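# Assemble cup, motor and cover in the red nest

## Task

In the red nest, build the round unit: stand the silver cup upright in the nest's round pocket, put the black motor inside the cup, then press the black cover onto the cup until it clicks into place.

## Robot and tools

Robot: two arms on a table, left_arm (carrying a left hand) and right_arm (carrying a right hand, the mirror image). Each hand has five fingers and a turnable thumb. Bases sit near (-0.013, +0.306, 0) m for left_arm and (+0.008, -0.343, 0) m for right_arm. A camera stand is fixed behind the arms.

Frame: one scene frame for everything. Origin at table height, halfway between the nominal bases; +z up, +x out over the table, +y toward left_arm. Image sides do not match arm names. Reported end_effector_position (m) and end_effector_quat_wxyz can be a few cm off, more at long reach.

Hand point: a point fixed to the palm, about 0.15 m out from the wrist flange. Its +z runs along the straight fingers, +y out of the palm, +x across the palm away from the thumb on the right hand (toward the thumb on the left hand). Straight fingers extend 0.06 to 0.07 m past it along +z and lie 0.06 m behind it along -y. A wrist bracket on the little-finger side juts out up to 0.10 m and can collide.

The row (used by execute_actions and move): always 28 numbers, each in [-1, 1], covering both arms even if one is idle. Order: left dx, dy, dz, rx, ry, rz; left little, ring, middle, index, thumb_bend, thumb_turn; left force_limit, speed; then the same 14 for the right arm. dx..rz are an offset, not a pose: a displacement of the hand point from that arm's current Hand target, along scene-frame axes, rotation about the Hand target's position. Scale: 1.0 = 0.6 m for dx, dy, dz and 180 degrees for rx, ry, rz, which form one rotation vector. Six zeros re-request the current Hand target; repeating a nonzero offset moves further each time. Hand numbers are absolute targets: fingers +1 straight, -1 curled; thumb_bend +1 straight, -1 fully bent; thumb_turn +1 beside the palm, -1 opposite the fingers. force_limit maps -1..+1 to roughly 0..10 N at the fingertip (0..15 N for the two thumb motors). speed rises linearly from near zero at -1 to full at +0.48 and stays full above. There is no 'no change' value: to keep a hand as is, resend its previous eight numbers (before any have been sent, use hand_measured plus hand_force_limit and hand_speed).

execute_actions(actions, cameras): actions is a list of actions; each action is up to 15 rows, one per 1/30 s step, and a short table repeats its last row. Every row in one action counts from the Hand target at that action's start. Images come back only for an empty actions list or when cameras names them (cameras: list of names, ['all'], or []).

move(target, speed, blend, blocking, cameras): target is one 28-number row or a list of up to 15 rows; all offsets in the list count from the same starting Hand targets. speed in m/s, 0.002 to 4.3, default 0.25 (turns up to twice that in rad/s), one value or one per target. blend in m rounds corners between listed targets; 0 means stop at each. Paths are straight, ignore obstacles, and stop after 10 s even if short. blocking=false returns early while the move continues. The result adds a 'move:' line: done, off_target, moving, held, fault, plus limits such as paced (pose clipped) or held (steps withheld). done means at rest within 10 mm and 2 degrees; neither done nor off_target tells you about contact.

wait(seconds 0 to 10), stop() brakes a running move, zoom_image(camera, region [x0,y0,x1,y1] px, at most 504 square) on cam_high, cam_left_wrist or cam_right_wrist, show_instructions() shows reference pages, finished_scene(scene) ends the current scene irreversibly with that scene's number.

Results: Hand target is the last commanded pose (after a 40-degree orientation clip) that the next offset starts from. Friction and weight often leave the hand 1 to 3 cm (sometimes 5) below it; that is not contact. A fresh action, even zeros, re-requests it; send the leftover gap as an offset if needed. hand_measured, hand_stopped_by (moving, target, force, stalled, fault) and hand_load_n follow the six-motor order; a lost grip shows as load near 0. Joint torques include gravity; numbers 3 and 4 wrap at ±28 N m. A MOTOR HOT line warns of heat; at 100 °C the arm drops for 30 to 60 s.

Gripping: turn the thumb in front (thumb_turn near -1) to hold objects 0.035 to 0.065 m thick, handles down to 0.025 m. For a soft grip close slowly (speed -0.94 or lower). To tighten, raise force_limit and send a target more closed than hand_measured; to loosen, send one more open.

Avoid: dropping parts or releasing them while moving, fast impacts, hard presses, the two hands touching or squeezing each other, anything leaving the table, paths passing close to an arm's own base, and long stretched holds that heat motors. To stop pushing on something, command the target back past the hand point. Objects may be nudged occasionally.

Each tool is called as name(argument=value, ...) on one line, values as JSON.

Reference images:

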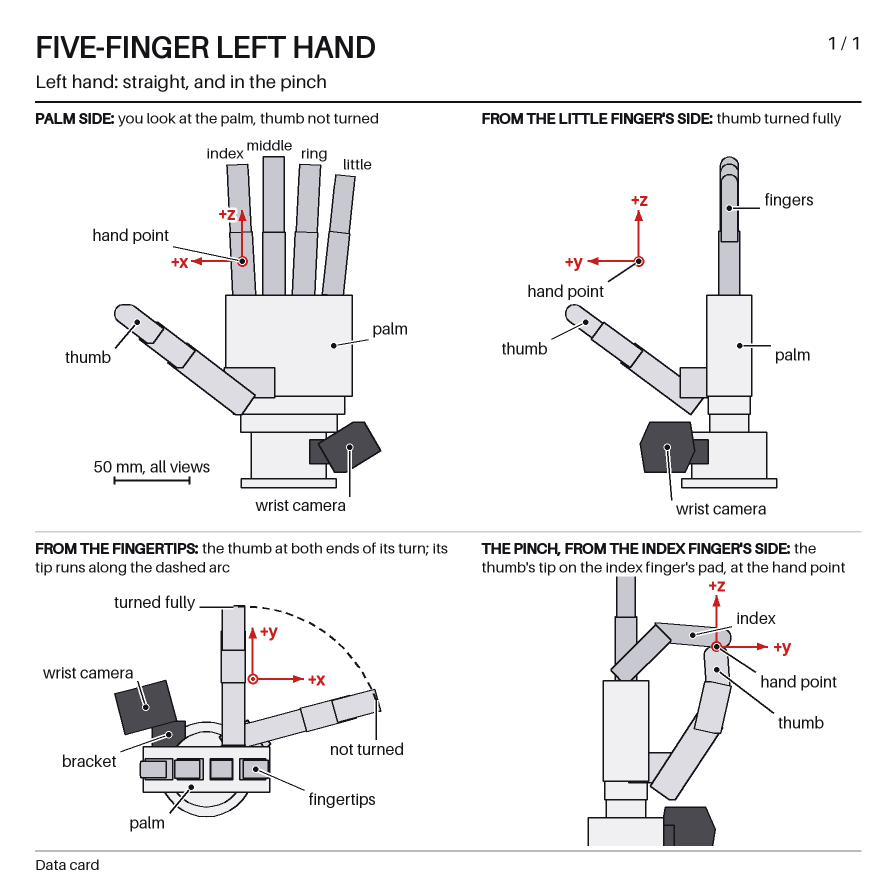

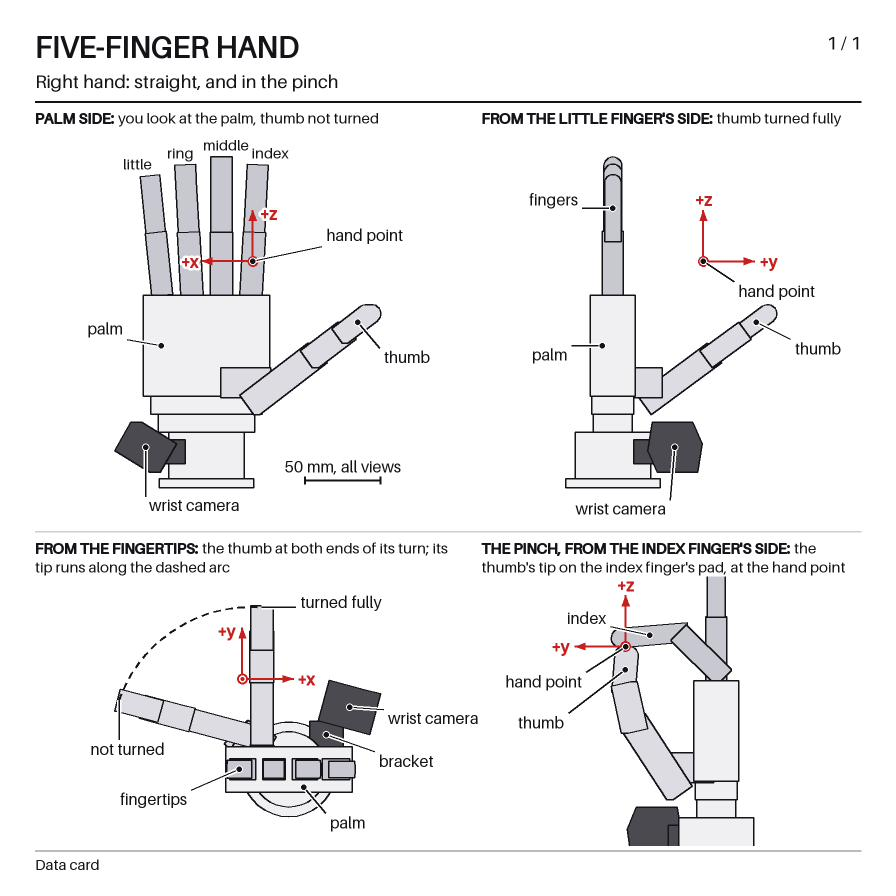

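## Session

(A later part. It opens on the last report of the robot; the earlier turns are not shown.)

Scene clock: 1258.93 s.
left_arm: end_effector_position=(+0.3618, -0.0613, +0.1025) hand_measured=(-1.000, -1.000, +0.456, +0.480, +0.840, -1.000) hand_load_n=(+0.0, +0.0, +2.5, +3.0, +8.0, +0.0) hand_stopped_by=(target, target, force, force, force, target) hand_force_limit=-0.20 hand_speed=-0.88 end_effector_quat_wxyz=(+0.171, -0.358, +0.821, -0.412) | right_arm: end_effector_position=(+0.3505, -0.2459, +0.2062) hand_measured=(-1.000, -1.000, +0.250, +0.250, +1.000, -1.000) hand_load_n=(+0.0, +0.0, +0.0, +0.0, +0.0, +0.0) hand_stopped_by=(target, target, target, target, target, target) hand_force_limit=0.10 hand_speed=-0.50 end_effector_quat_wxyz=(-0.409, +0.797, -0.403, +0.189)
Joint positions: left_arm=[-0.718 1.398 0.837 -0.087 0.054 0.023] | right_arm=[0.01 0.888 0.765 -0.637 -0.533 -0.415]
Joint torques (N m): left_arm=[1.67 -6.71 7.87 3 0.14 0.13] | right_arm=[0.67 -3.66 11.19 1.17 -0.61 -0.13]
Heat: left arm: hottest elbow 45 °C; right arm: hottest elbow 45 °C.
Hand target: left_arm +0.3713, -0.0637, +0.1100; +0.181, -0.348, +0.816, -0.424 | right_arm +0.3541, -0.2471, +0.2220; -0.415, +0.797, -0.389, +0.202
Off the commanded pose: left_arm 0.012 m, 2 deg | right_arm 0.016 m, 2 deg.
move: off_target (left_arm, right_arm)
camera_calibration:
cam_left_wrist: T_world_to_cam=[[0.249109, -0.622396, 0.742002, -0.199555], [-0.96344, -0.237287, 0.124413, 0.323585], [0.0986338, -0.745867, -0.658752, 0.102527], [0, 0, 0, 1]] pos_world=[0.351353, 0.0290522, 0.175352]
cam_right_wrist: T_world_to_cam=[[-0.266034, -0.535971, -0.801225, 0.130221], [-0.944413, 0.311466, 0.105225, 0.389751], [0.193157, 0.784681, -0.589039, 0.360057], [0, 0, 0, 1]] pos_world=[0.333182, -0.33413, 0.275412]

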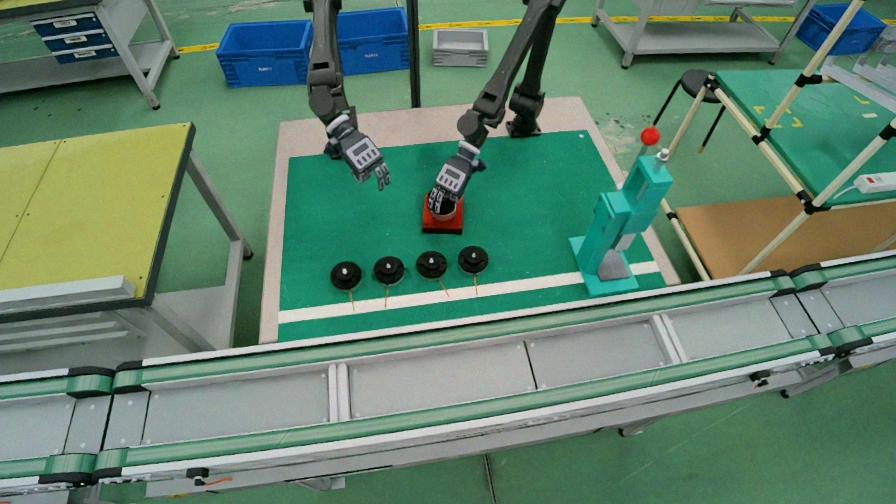

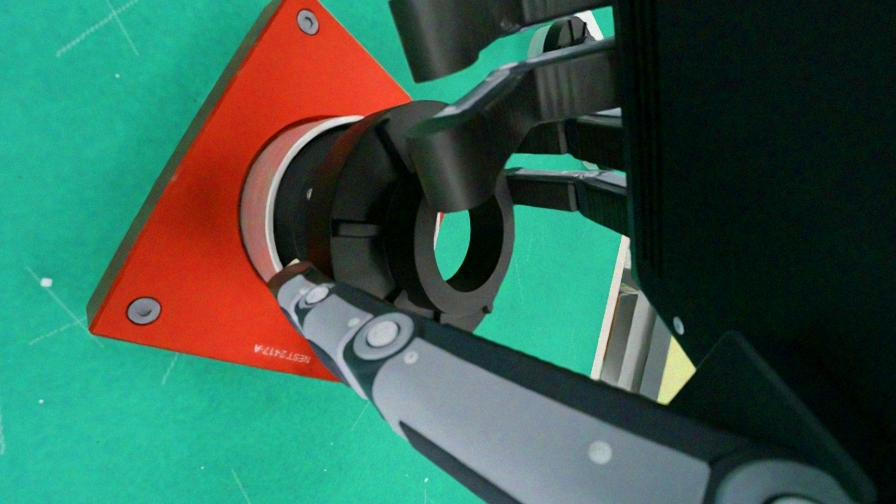

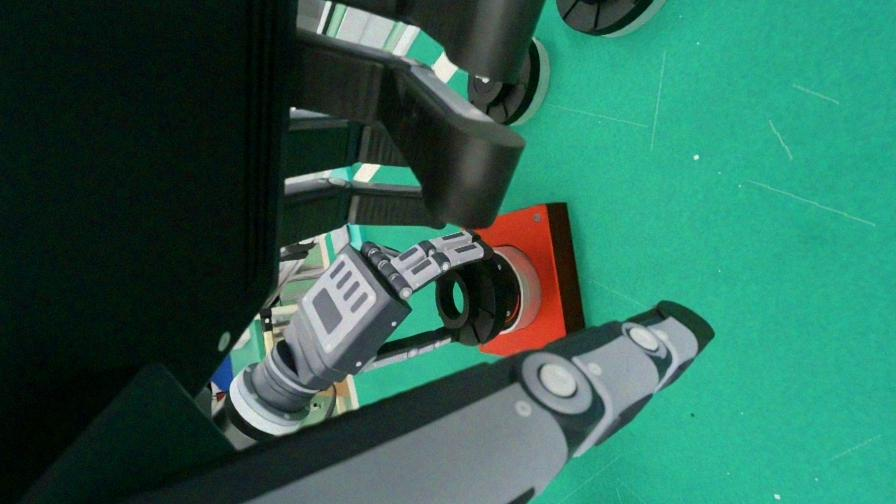

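move(target=[0.0035,0.001,-0.0275,0,0,0,-1,-1,0.0,0.0,0.6,-1,-0.2,-0.88,0,0,0,0,0,0,-1,-1,0.25,0.25,1,-1,0.1,-0.5], speed=0.06, cameras=["all"])

zoom_image(camera="cam_high", region=[424, 192, 464, 224])

zoom_image(camera="cam_left_wrist", region=[220, 60, 560, 360])

zoom_image(camera="cam_right_wrist", region=[420, 220, 560, 370])

Scene clock: 1344.20 s.
left_arm: end_effector_position=(+0.3633, -0.0634, +0.0893) hand_measured=(-1.000, -1.000, +0.456, +0.480, +0.840, -1.000) hand_load_n=(+0.0, +0.0, +2.5, +3.0, +7.5, +0.0) hand_stopped_by=(target, target, force, force, force, target) hand_force_limit=-0.20 hand_speed=-0.88 end_effector_quat_wxyz=(+0.171, -0.357, +0.820, -0.415) | right_arm: end_effector_position=(+0.3505, -0.2459, +0.2062) hand_measured=(-1.000, -1.000, +0.250, +0.250, +1.000, -1.000) hand_load_n=(+0.0, +0.0, +0.0, +0.0, +0.0, +0.0) hand_stopped_by=(target, target, target, target, target, target) hand_force_limit=0.10 hand_speed=-0.50 end_effector_quat_wxyz=(-0.409, +0.797, -0.403, +0.189)
Joint positions: left_arm=[-0.718 1.426 0.82 -0.037 0.057 0.023] | right_arm=[0.01 0.888 0.765 -0.637 -0.533 -0.415]
Joint torques (N m): left_arm=[1.96 -6.65 7.73 3.07 0.14 0.11] | right_arm=[0.79 -3.72 11.19 1.18 -0.61 -0.13]
Heat: left arm: hottest elbow 42 °C; right arm: hottest elbow 45 °C.
Hand target: left_arm +0.3734, -0.0631, +0.0935; +0.181, -0.348, +0.816, -0.424 | right_arm +0.3541, -0.2471, +0.2220; -0.415, +0.797, -0.389, +0.202
Off the commanded pose: left_arm 0.011 m, 2 deg | right_arm 0.016 m, 2 deg.
move: off_target (left_arm, right_arm)
camera_calibration:
cam_left_wrist: T_world_to_cam=[[0.244991, -0.619003, 0.7462, -0.190063], [-0.964449, -0.234255, 0.122323, 0.326872], [0.0990828, -0.74964, -0.654387, 0.0914042], [0, 0, 0, 1]] pos_world=[0.352758, 0.027442, 0.161655]
cam_right_wrist: T_world_to_cam=[[-0.266034, -0.535971, -0.801225, 0.130221], [-0.944413, 0.311466, 0.105225, 0.389751], [0.193157, 0.784681, -0.589039, 0.360057], [0, 0, 0, 1]] pos_world=[0.333182, -0.33413, 0.275412]

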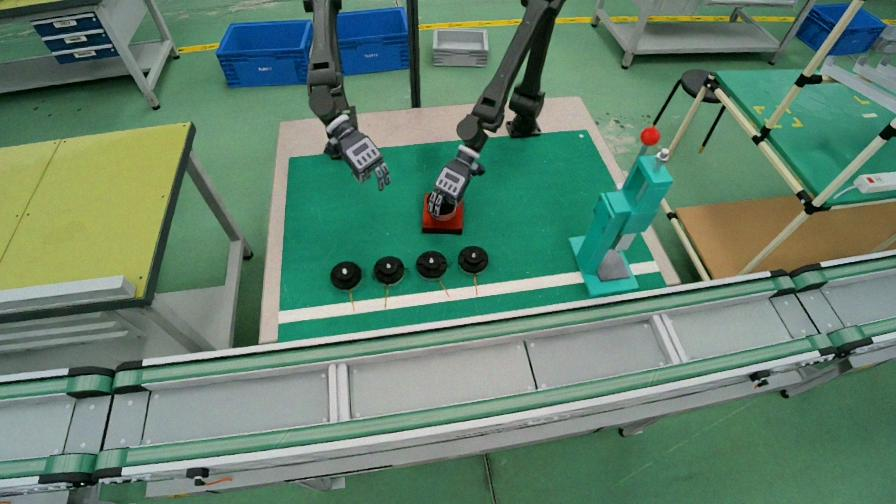

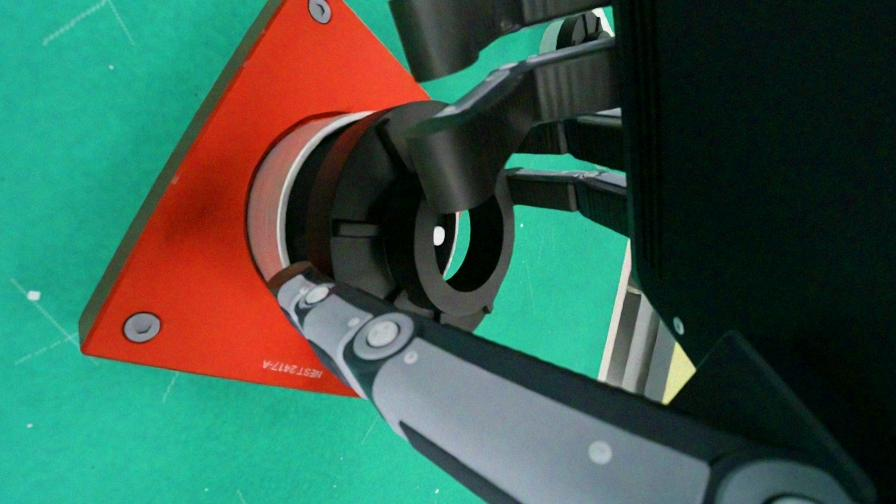

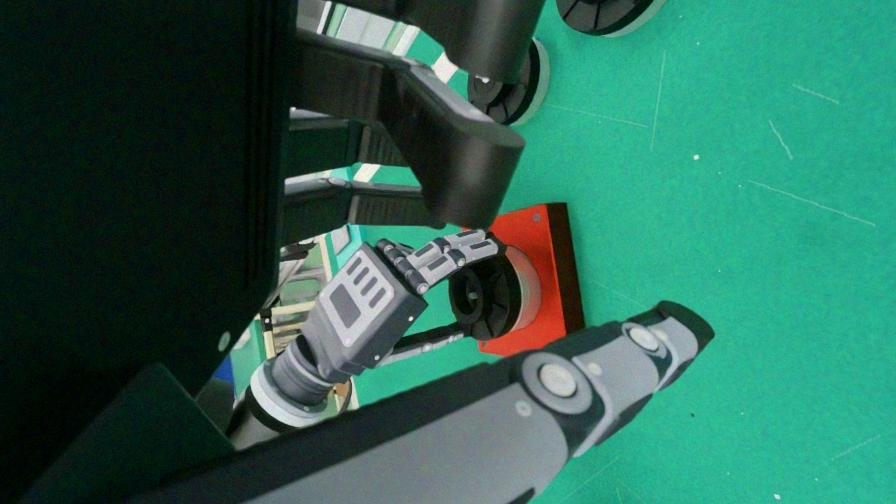

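Scaled by 12.600 from the camera's 896x504 image, which has a finer 1280x720 frame.

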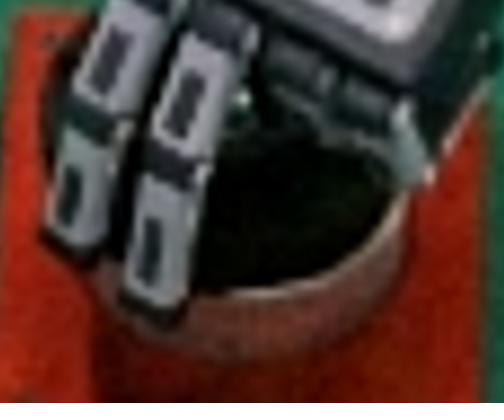

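Scaled by 1.482 from the camera's 896x504 image, which has a finer 1280x720 frame.

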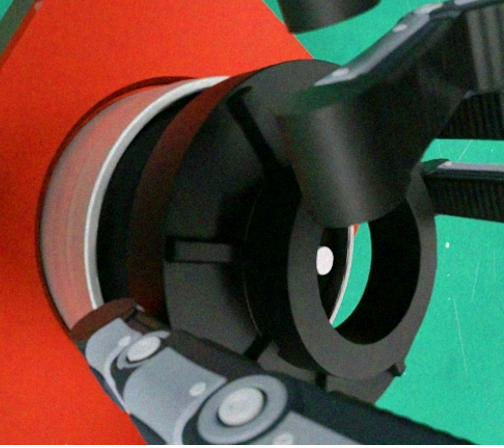

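Scaled by 3.360 from the camera's 896x504 image, which has a finer 1280x720 frame.

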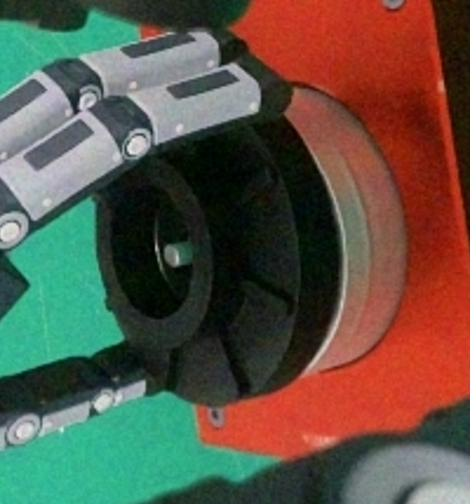

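move(target=[-0.002,0.002,-0.0115,0,0,0,-1,-1,0.0,0.0,0.6,-1,-0.2,-0.88,0,0,0,0,0,0,-1,-1,0.25,0.25,1,-1,0.1,-0.5], speed=0.06, cameras=["cam_left_wrist","cam_right_wrist"])

zoom_image(camera="cam_left_wrist", region=[360, 140, 540, 340])

zoom_image(camera="cam_right_wrist", region=[430, 230, 530, 350])

Scene clock: 1399.03 s.
left_arm: end_effector_position=(+0.3623, -0.0629, +0.0848) hand_measured=(-1.000, -1.000, +0.456, +0.480, +0.840, -1.000) hand_load_n=(+0.0, +0.0, +2.5, +3.0, +7.5, +0.0) hand_stopped_by=(target, target, force, force, force, target) hand_force_limit=-0.20 hand_speed=-0.88 end_effector_quat_wxyz=(+0.171, -0.356, +0.819, -0.417) | right_arm: end_effector_position=(+0.3505, -0.2459, +0.2062) hand_measured=(-1.000, -1.000, +0.250, +0.250, +1.000, -1.000) hand_load_n=(+0.0, +0.0, +0.0, +0.0, +0.0, +0.0) hand_stopped_by=(target, target, target, target, target, target) hand_force_limit=0.10 hand_speed=-0.50 end_effector_quat_wxyz=(-0.409, +0.797, -0.403, +0.189)
Joint positions: left_arm=[-0.718 1.43 0.808 -0.015 0.059 0.023] | right_arm=[0.01 0.888 0.765 -0.637 -0.533 -0.415]
Joint torques (N m): left_arm=[1.9 -6.48 7.32 2.96 0.13 0.11] | right_arm=[0.73 -3.66 11.18 1.16 -0.6 -0.12]
Heat: left arm: hottest elbow 42 °C; right arm: hottest elbow 45 °C.
Hand target: left_arm +0.3722, -0.0619, +0.0866; +0.181, -0.348, +0.816, -0.424 | right_arm +0.3541, -0.2471, +0.2220; -0.415, +0.797, -0.389, +0.202
Off the commanded pose: left_arm 0.010 m, 2 deg | right_arm 0.016 m, 2 deg.
move: off_target (right_arm)
camera_calibration:
cam_left_wrist: T_world_to_cam=[[0.242, -0.616586, 0.749172, -0.185131], [-0.965098, -0.23263, 0.120289, 0.3271], [0.100111, -0.752134, -0.651362, 0.0881385], [0, 0, 0, 1]] pos_world=[0.351662, 0.0282361, 0.156758]
cam_right_wrist: T_world_to_cam=[[-0.266034, -0.535971, -0.801225, 0.130221], [-0.944413, 0.311466, 0.105225, 0.389751], [0.193157, 0.784681, -0.589039, 0.360057], [0, 0, 0, 1]] pos_world=[0.333182, -0.33413, 0.275412]
Images, in order (width x height): cam_left_wrist 896x504, cam_right_wrist 896x504.

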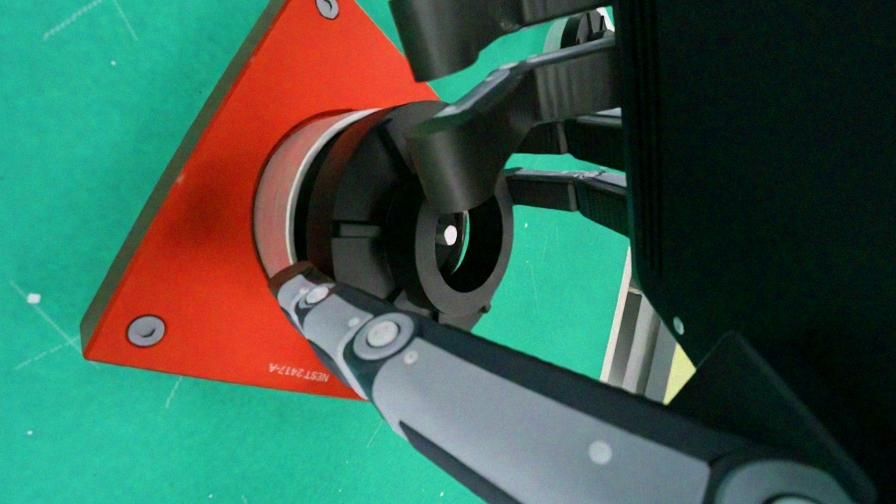

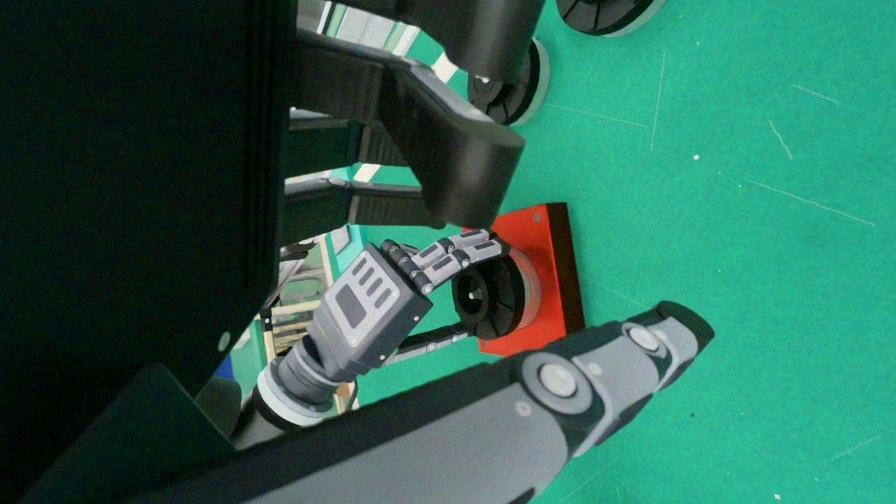

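Scaled by 2.520 from the camera's 896x504 image, which has a finer 1280x720 frame.

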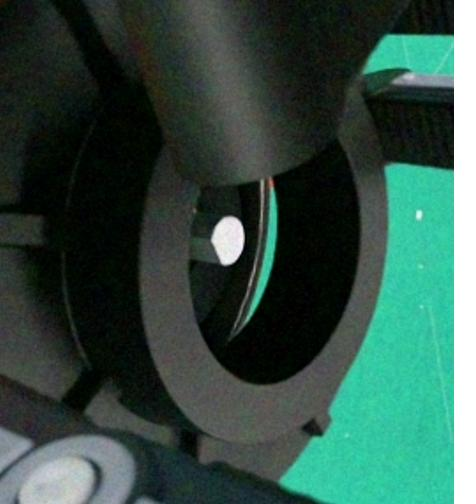

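Scaled by 4.200 from the camera's 896x504 image, which has a finer 1280x720 frame.

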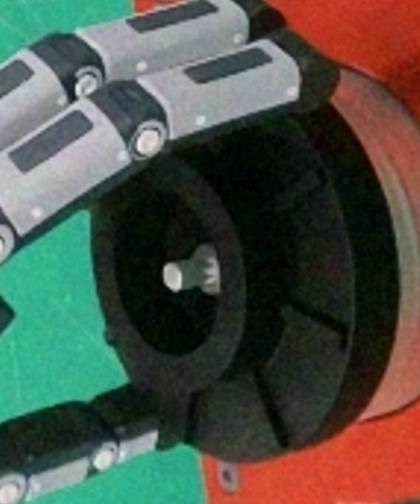

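move(target=[-0.003,0.0065,0.0,0,0,0,-1,-1,0.0,0.0,0.6,-1,-0.2,-0.88,0,0,0,0,0,0,-1,-1,0.25,0.25,1,-1,0.1,-0.5], speed=0.06, cameras=["cam_left_wrist","cam_right_wrist"])

zoom_image(camera="cam_left_wrist", region=[360, 140, 540, 340])

zoom_image(camera="cam_right_wrist", region=[430, 230, 530, 350])

Scene clock: 1456.13 s.
left_arm: end_effector_position=(+0.3616, -0.0625, +0.0838) hand_measured=(-1.000, -1.000, +0.456, +0.480, +0.840, -1.000) hand_load_n=(+0.0, +0.0, +3.0, +3.0, +7.5, +0.0) hand_stopped_by=(target, target, force, force, force, target) hand_force_limit=-0.20 hand_speed=-0.88 end_effector_quat_wxyz=(+0.170, -0.355, +0.819, -0.418) | right_arm: end_effector_position=(+0.3505, -0.2459, +0.2062) hand_measured=(-1.000, -1.000, +0.250, +0.250, +1.000, -1.000) hand_load_n=(+0.0, +0.0, +0.0, +0.0, +0.0, +0.0) hand_stopped_by=(target, target, target, target, target, target) hand_force_limit=0.10 hand_speed=-0.50 end_effector_quat_wxyz=(-0.409, +0.797, -0.403, +0.189)
Joint positions: left_arm=[-0.717 1.43 0.803 -0.009 0.063 0.023] | right_arm=[0.01 0.888 0.765 -0.637 -0.533 -0.415]
Joint torques (N m): left_arm=[2.2 -7.18 6.89 2.81 0.11 0.12] | right_arm=[0.73 -3.72 11.17 1.17 -0.61 -0.13]
Heat: left arm: hottest elbow 42 °C; right arm: hottest elbow 46 °C.
Hand target: left_arm +0.3704, -0.0580, +0.0866; +0.181, -0.348, +0.816, -0.424 | right_arm +0.3541, -0.2471, +0.2220; -0.415, +0.797, -0.389, +0.202
Off the commanded pose: left_arm 0.010 m, 2 deg | right_arm 0.016 m, 2 deg.
move: off_target (right_arm)
camera_calibration:
cam_left_wrist: T_world_to_cam=[[0.241111, -0.614777, 0.750942, -0.183646], [-0.965524, -0.230185, 0.121563, 0.326915], [0.0981219, -0.754363, -0.649082, 0.0882592], [0, 0, 0, 1]] pos_world=[0.351263, 0.0289287, 0.155455]
cam_right_wrist: T_world_to_cam=[[-0.266034, -0.535971, -0.801225, 0.130221], [-0.944413, 0.311466, 0.105225, 0.389751], [0.193157, 0.784681, -0.589039, 0.360057], [0, 0, 0, 1]] pos_world=[0.333182, -0.33413, 0.275412]
Images, in order (width x height): cam_left_wrist 896x504, cam_right_wrist 896x504.

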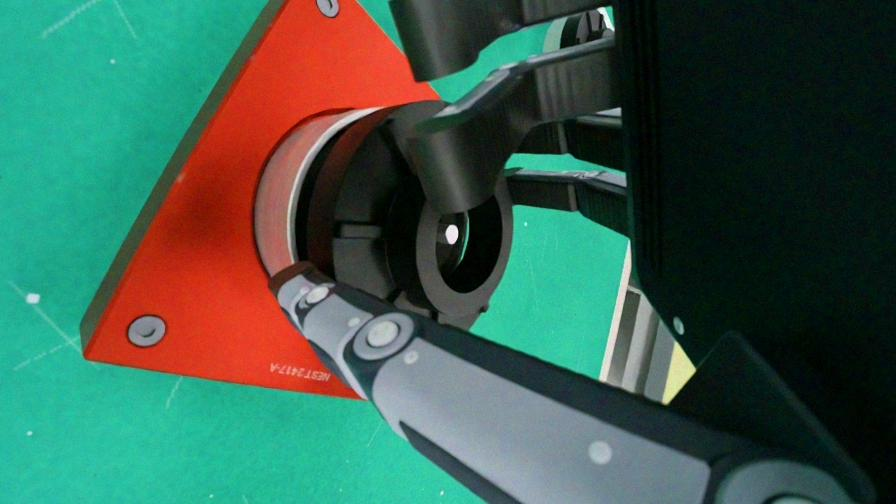

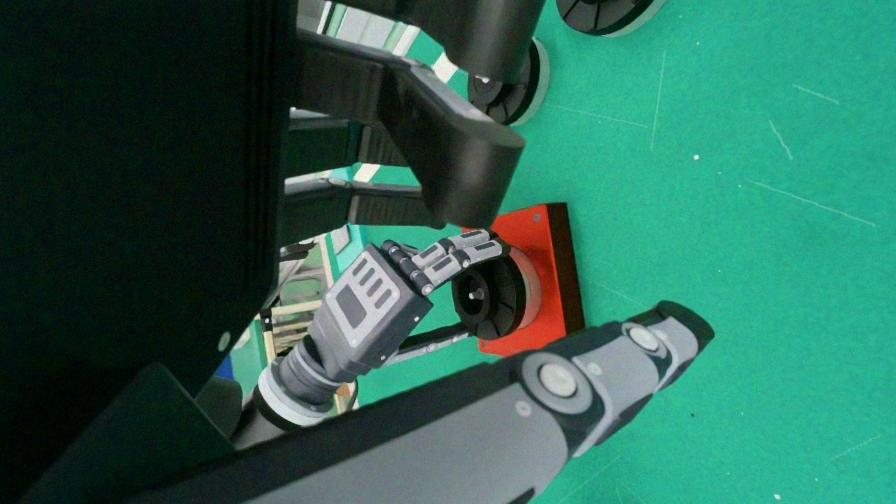

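Scaled by 2.520 from the camera's 896x504 image, which has a finer 1280x720 frame.

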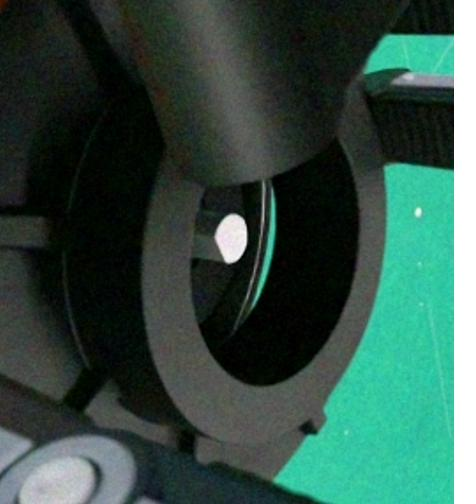

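Scaled by 4.200 from the camera's 896x504 image, which has a finer 1280x720 frame.

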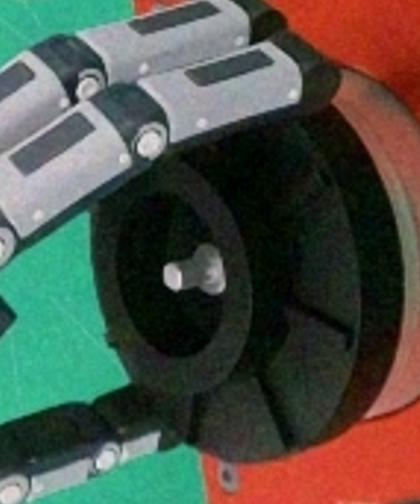

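move(target=[-0.004,0.006,0.0,0,0,0,-1,-1,0.0,0.0,0.6,-1,-0.2,-0.88,0,0,0,0,0,0,-1,-1,0.25,0.25,1,-1,0.1,-0.5], speed=0.06, cameras=["cam_left_wrist","cam_right_wrist"])

zoom_image(camera="cam_left_wrist", region=[360, 140, 540, 340])

zoom_image(camera="cam_right_wrist", region=[430, 230, 530, 350])

Scene clock: 1471.17 s.
left_arm: end_effector_position=(+0.3605, -0.0575, +0.0802) hand_measured=(-1.000, -1.000, +0.456, +0.480, +0.840, -1.000) hand_load_n=(+0.0, +0.0, +3.0, +2.5, +7.0, +0.0) hand_stopped_by=(target, target, force, force, force, target) hand_force_limit=-0.20 hand_speed=-0.88 end_effector_quat_wxyz=(+0.170, -0.357, +0.819, -0.416) | right_arm: end_effector_position=(+0.3505, -0.2459, +0.2062) hand_measured=(-1.000, -1.000, +0.250, +0.250, +1.000, -1.000) hand_load_n=(+0.0, +0.0, +0.0, +0.0, +0.0, +0.0) hand_stopped_by=(target, target, target, target, target, target) hand_force_limit=0.10 hand_speed=-0.50 end_effector_quat_wxyz=(-0.409, +0.797, -0.403, +0.189)
Joint positions: left_arm=[-0.711 1.427 0.791 -0.004 0.065 0.026] | right_arm=[0.01 0.888 0.765 -0.637 -0.533 -0.415]
Joint torques (N m): left_arm=[2.2 -7.65 7.1 2.62 0.11 0.1] | right_arm=[0.67 -3.72 11.17 1.18 -0.62 -0.13]
Heat: left arm: hottest elbow 41 °C; right arm: hottest elbow 46 °C.
Hand target: left_arm +0.3680, -0.0544, +0.0866; +0.181, -0.348, +0.816, -0.424 | right_arm +0.3541, -0.2471, +0.2220; -0.415, +0.797, -0.389, +0.202
Off the commanded pose: left_arm 0.010 m, 2 deg | right_arm 0.016 m, 2 deg.
move: off_target (right_arm)
camera_calibration:
cam_left_wrist: T_world_to_cam=[[0.244882, -0.61705, 0.747852, -0.17889], [-0.964498, -0.233701, 0.122996, 0.326742], [0.098879, -0.751421, -0.652372, 0.089914], [0, 0, 0, 1]] pos_world=[0.350058, 0.033539, 0.152253]
cam_right_wrist: T_world_to_cam=[[-0.266034, -0.535971, -0.801225, 0.130221], [-0.944413, 0.311466, 0.105225, 0.389751], [0.193157, 0.784681, -0.589039, 0.360057], [0, 0, 0, 1]] pos_world=[0.333182, -0.33413, 0.275412]
Images, in order (width x height): cam_left_wrist 896x504, cam_right_wrist 896x504.

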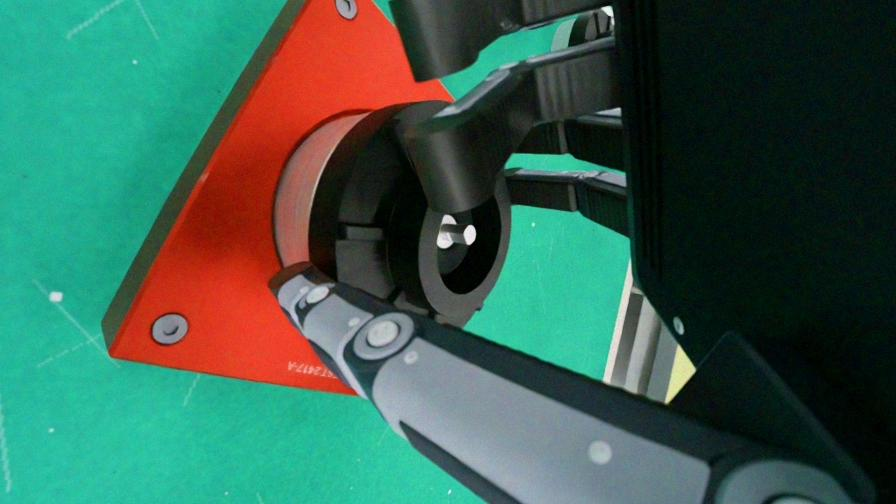

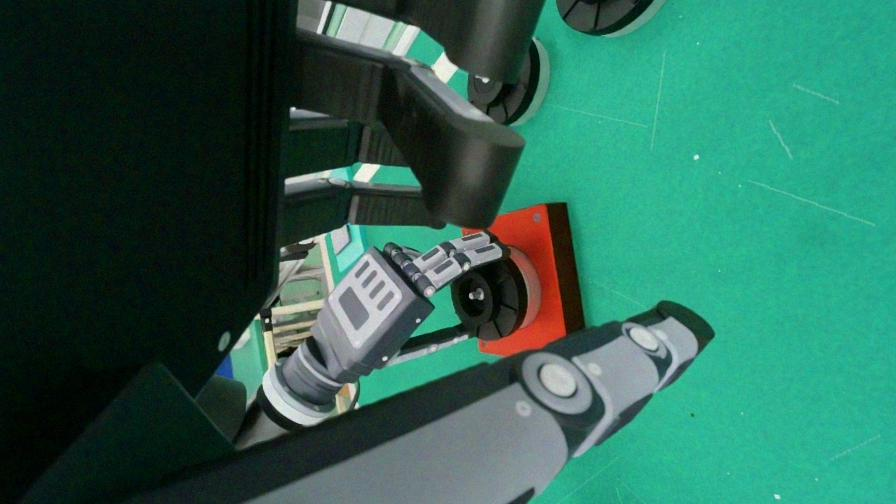

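Scaled by 2.520 from the camera's 896x504 image, which has a finer 1280x720 frame.

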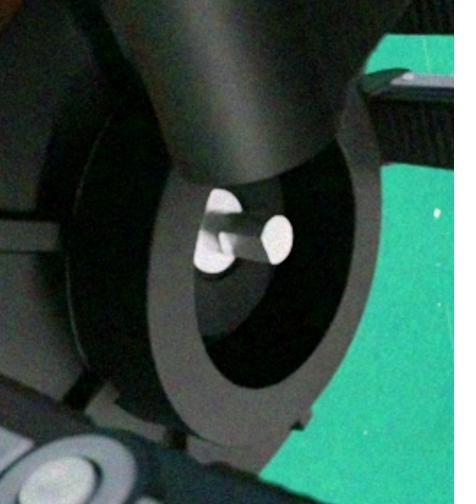

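Scaled by 4.200 from the camera's 896x504 image, which has a finer 1280x720 frame.

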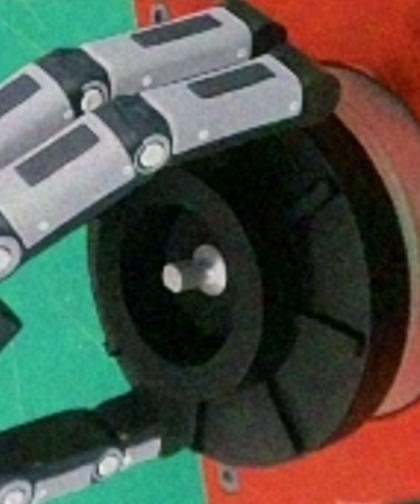

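move(target=[0,0.0,-0.015,0,0,0,-1,-1,0.0,0.0,0.6,-1,-0.2,-0.88,0,0,0,0,0,0,-1,-1,0.25,0.25,1,-1,0.1,-0.5], speed=0.06, cameras=["cam_left_wrist","cam_right_wrist"])

zoom_image(camera="cam_left_wrist", region=[360, 140, 540, 340])

zoom_image(camera="cam_right_wrist", region=[430, 230, 530, 350])

Scene clock: 1491.93 s.
left_arm: end_effector_position=(+0.3604, -0.0571, +0.0785) hand_measured=(-1.000, -1.000, +0.456, +0.480, +0.840, -1.000) hand_load_n=(+0.0, +0.0, +3.0, +2.5, +7.0, +0.0) hand_stopped_by=(target, target, force, force, force, target) hand_force_limit=-0.20 hand_speed=-0.88 end_effector_quat_wxyz=(+0.174, -0.354, +0.817, -0.420) | right_arm: end_effector_position=(+0.3505, -0.2459, +0.2062) hand_measured=(-1.000, -1.000, +0.250, +0.250, +1.000, -1.000) hand_load_n=(+0.0, +0.0, +0.0, +0.0, +0.0, +0.0) hand_stopped_by=(target, target, target, target, target, target) hand_force_limit=0.10 hand_speed=-0.50 end_effector_quat_wxyz=(-0.409, +0.797, -0.403, +0.189)
Joint positions: left_arm=[-0.711 1.427 0.779 0.02 0.065 0.03] | right_arm=[0.01 0.888 0.765 -0.637 -0.533 -0.415]
Joint torques (N m): left_arm=[2.37 -6.71 7.02 2.74 0.14 0.11] | right_arm=[0.73 -3.66 11.18 1.17 -0.61 -0.12]
Heat: left arm: hottest elbow 41 °C; right arm: hottest elbow 46 °C.
Hand target: left_arm +0.3680, -0.0544, +0.0776; +0.181, -0.348, +0.816, -0.424 | right_arm +0.3541, -0.2471, +0.2220; -0.415, +0.797, -0.389, +0.202
Off the commanded pose: left_arm 0.008 m, 1 deg | right_arm 0.016 m, 2 deg.
move: off_target (right_arm)
camera_calibration:
cam_left_wrist: T_world_to_cam=[[0.234121, -0.613824, 0.753928, -0.17377], [-0.966564, -0.230391, 0.112575, 0.328619], [0.104597, -0.755076, -0.64724, 0.0864569], [0, 0, 0, 1]] pos_world=[0.349272, 0.0343284, 0.149974]
cam_right_wrist: T_world_to_cam=[[-0.266034, -0.535971, -0.801225, 0.130221], [-0.944413, 0.311466, 0.105225, 0.389751], [0.193157, 0.784681, -0.589039, 0.360057], [0, 0, 0, 1]] pos_world=[0.333182, -0.33413, 0.275412]
Images, in order (width x height): cam_left_wrist 896x504, cam_right_wrist 896x504.

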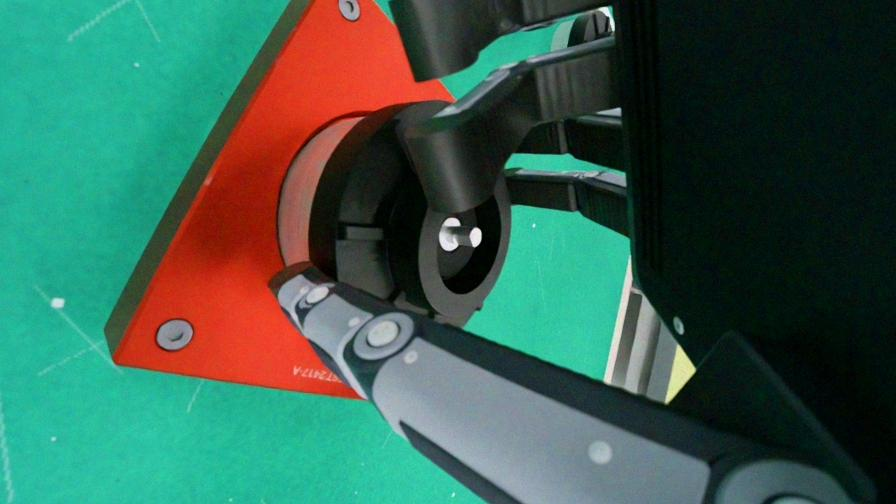

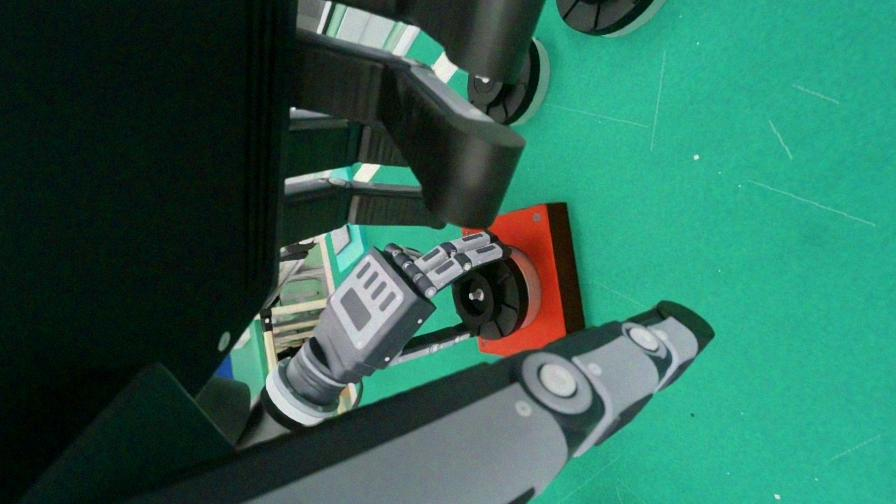

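Scaled by 2.520 from the camera's 896x504 image, which has a finer 1280x720 frame.

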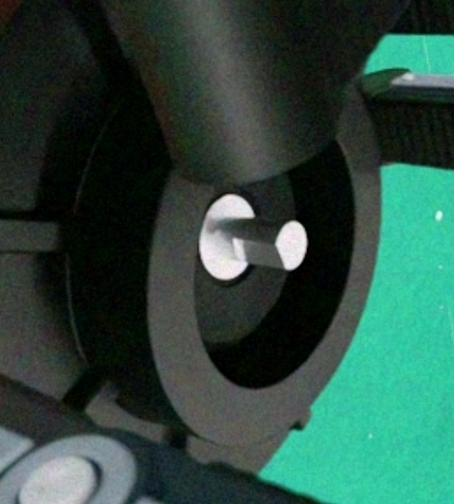

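Scaled by 4.200 from the camera's 896x504 image, which has a finer 1280x720 frame.

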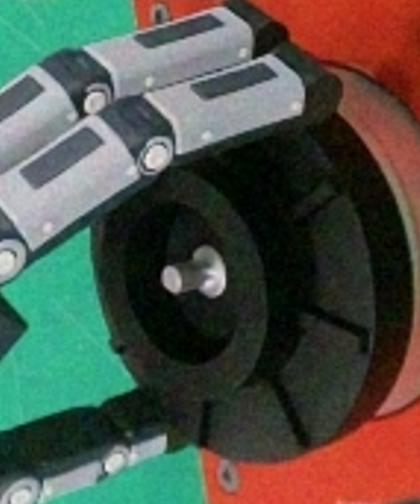

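move(target=[0.001,0.0,-0.013,0,0,0,-1,-1,0.0,0.0,0.6,-1,-0.2,-0.88,0,0,0,0,0,0,-1,-1,0.25,0.25,1,-1,0.1,-0.5], speed=0.06, cameras=["cam_left_wrist","cam_right_wrist"])

zoom_image(camera="cam_left_wrist", region=[360, 140, 540, 340])

zoom_image(camera="cam_right_wrist", region=[430, 230, 550, 370])

Scene clock: 1525.23 s.
left_arm: end_effector_position=(+0.3609, -0.0571, +0.0719) hand_measured=(-1.000, -1.000, +0.456, +0.480, +0.840, -1.000) hand_load_n=(+0.0, +0.5, +2.5, +3.0, +7.0, +0.5) hand_stopped_by=(target, target, force, force, force, target) hand_force_limit=-0.20 hand_speed=-0.88 end_effector_quat_wxyz=(+0.173, -0.355, +0.817, -0.421) | right_arm: end_effector_position=(+0.3505, -0.2459, +0.2062) hand_measured=(-1.000, -1.000, +0.250, +0.250, +1.000, -1.000) hand_load_n=(+0.0, +0.0, +0.0, +0.0, +0.0, +0.0) hand_stopped_by=(target, target, target, target, target, target) hand_force_limit=0.10 hand_speed=-0.50 end_effector_quat_wxyz=(-0.409, +0.797, -0.403, +0.189)
Joint positions: left_arm=[-0.709 1.441 0.771 0.042 0.066 0.027] | right_arm=[0.01 0.888 0.765 -0.637 -0.533 -0.415]
Joint torques (N m): left_arm=[2.08 -6.12 6.86 2.97 0.13 0.12] | right_arm=[0.73 -3.66 11.19 1.18 -0.61 -0.13]
Heat: left arm: hottest elbow 42 °C; right arm: hottest elbow 46 °C.
Hand target: left_arm +0.3686, -0.0544, +0.0698; +0.181, -0.348, +0.816, -0.424 | right_arm +0.3541, -0.2471, +0.2220; -0.415, +0.797, -0.389, +0.202
Off the commanded pose: left_arm 0.008 m, 1 deg | right_arm 0.016 m, 2 deg.
move: off_target (right_arm)
camera_calibration:
cam_left_wrist: T_world_to_cam=[[0.23712, -0.61142, 0.754943, -0.169908], [-0.965815, -0.232167, 0.115323, 0.329318], [0.104762, -0.756481, -0.64557, 0.0819037], [0, 0, 0, 1]] pos_world=[0.349768, 0.0345304, 0.143167]
cam_right_wrist: T_world_to_cam=[[-0.266034, -0.535971, -0.801225, 0.130221], [-0.944413, 0.311466, 0.105225, 0.389751], [0.193157, 0.784681, -0.589039, 0.360057], [0, 0, 0, 1]] pos_world=[0.333182, -0.33413, 0.275412]
Images, in order (width x height): cam_left_wrist 896x504, cam_right_wrist 896x504.

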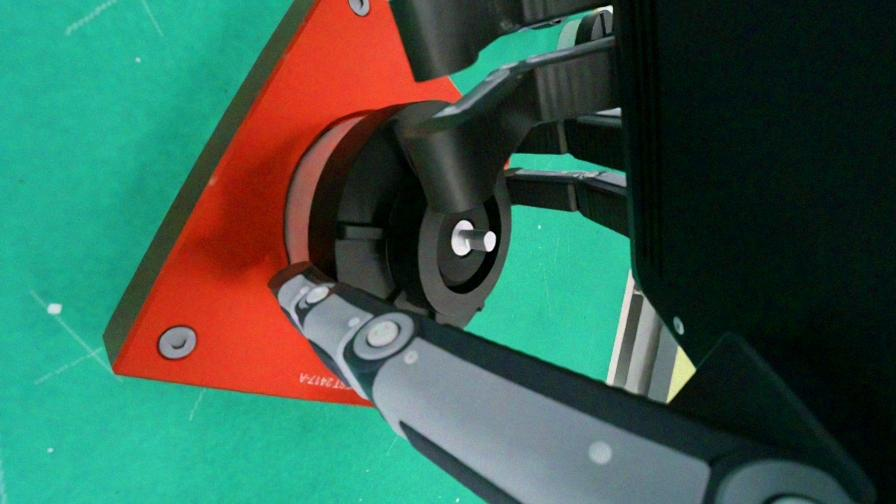

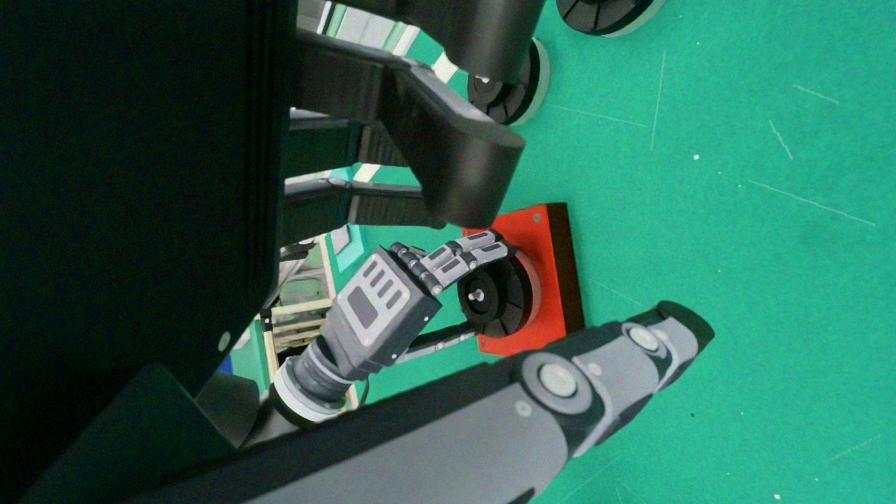

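Scaled by 2.520 from the camera's 896x504 image, which has a finer 1280x720 frame.

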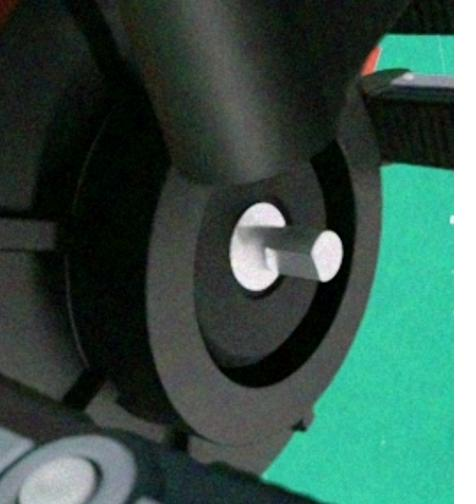

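Scaled by 3.600 from the camera's 896x504 image, which has a finer 1280x720 frame.

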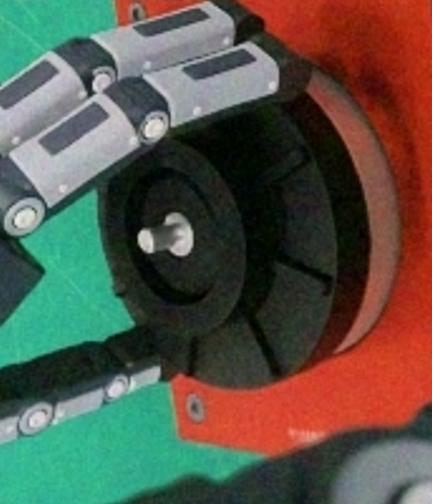

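move(target=[0.0,0.0,-0.007,0,0,0,-1,-1,0.0,0.0,0.6,-1,-0.2,-0.88,0,0,0,0,0,0,-1,-1,0.25,0.25,1,-1,0.1,-0.5], speed=0.06, cameras=["cam_left_wrist"])

zoom_image(camera="cam_left_wrist", region=[260, 90, 540, 370])

Scene clock: 1532.83 s.
left_arm: end_effector_position=(+0.3615, -0.0574, +0.0723) hand_measured=(-1.000, -1.000, +0.456, +0.480, +0.840, -1.000) hand_load_n=(+0.0, +0.5, +2.5, +2.0, +7.0, +0.5) hand_stopped_by=(target, target, force, force, force, target) hand_force_limit=-0.20 hand_speed=-0.88 end_effector_quat_wxyz=(+0.172, -0.354, +0.815, -0.425) | right_arm: end_effector_position=(+0.3505, -0.2459, +0.2062) hand_measured=(-1.000, -1.000, +0.250, +0.250, +1.000, -1.000) hand_load_n=(+0.0, +0.0, +0.0, +0.0, +0.0, +0.0) hand_stopped_by=(target, target, target, target, target, target) hand_force_limit=0.10 hand_speed=-0.50 end_effector_quat_wxyz=(-0.409, +0.797, -0.403, +0.189)
Joint positions: left_arm=[-0.706 1.441 0.766 0.055 0.074 0.027] | right_arm=[0.01 0.888 0.765 -0.637 -0.533 -0.415]
Joint torques (N m): left_arm=[2.55 -5.89 6.8 2.93 0.11 0.11] | right_arm=[0.73 -3.72 11.19 1.18 -0.61 -0.13]
Heat: left arm: hottest elbow 41 °C; right arm: hottest elbow 46 °C.
Hand target: left_arm +0.3686, -0.0544, +0.0656; +0.181, -0.348, +0.816, -0.424 | right_arm +0.3541, -0.2471, +0.2220; -0.415, +0.797, -0.389, +0.202
Off the commanded pose: left_arm 0.010 m, 1 deg | right_arm 0.016 m, 2 deg.
move: off_target (right_arm)
camera_calibration:
cam_left_wrist: T_world_to_cam=[[0.231914, -0.605173, 0.761565, -0.168779], [-0.967051, -0.227964, 0.113339, 0.330619], [0.105019, -0.762757, -0.638101, 0.0808733], [0, 0, 0, 1]] pos_world=[0.350374, 0.0349151, 0.14267]
Images, in order (width x height): cam_left_wrist 896x504.

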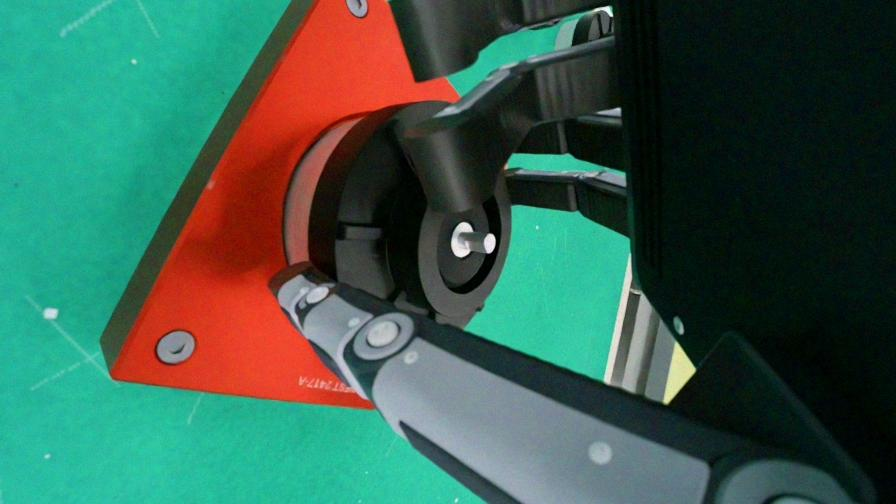

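Scaled by 1.800 from the camera's 896x504 image, which has a finer 1280x720 frame.

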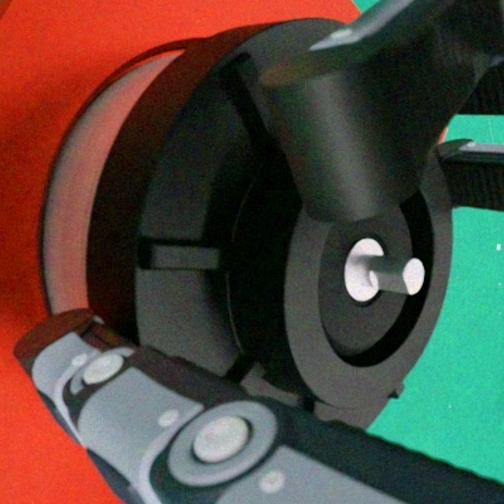

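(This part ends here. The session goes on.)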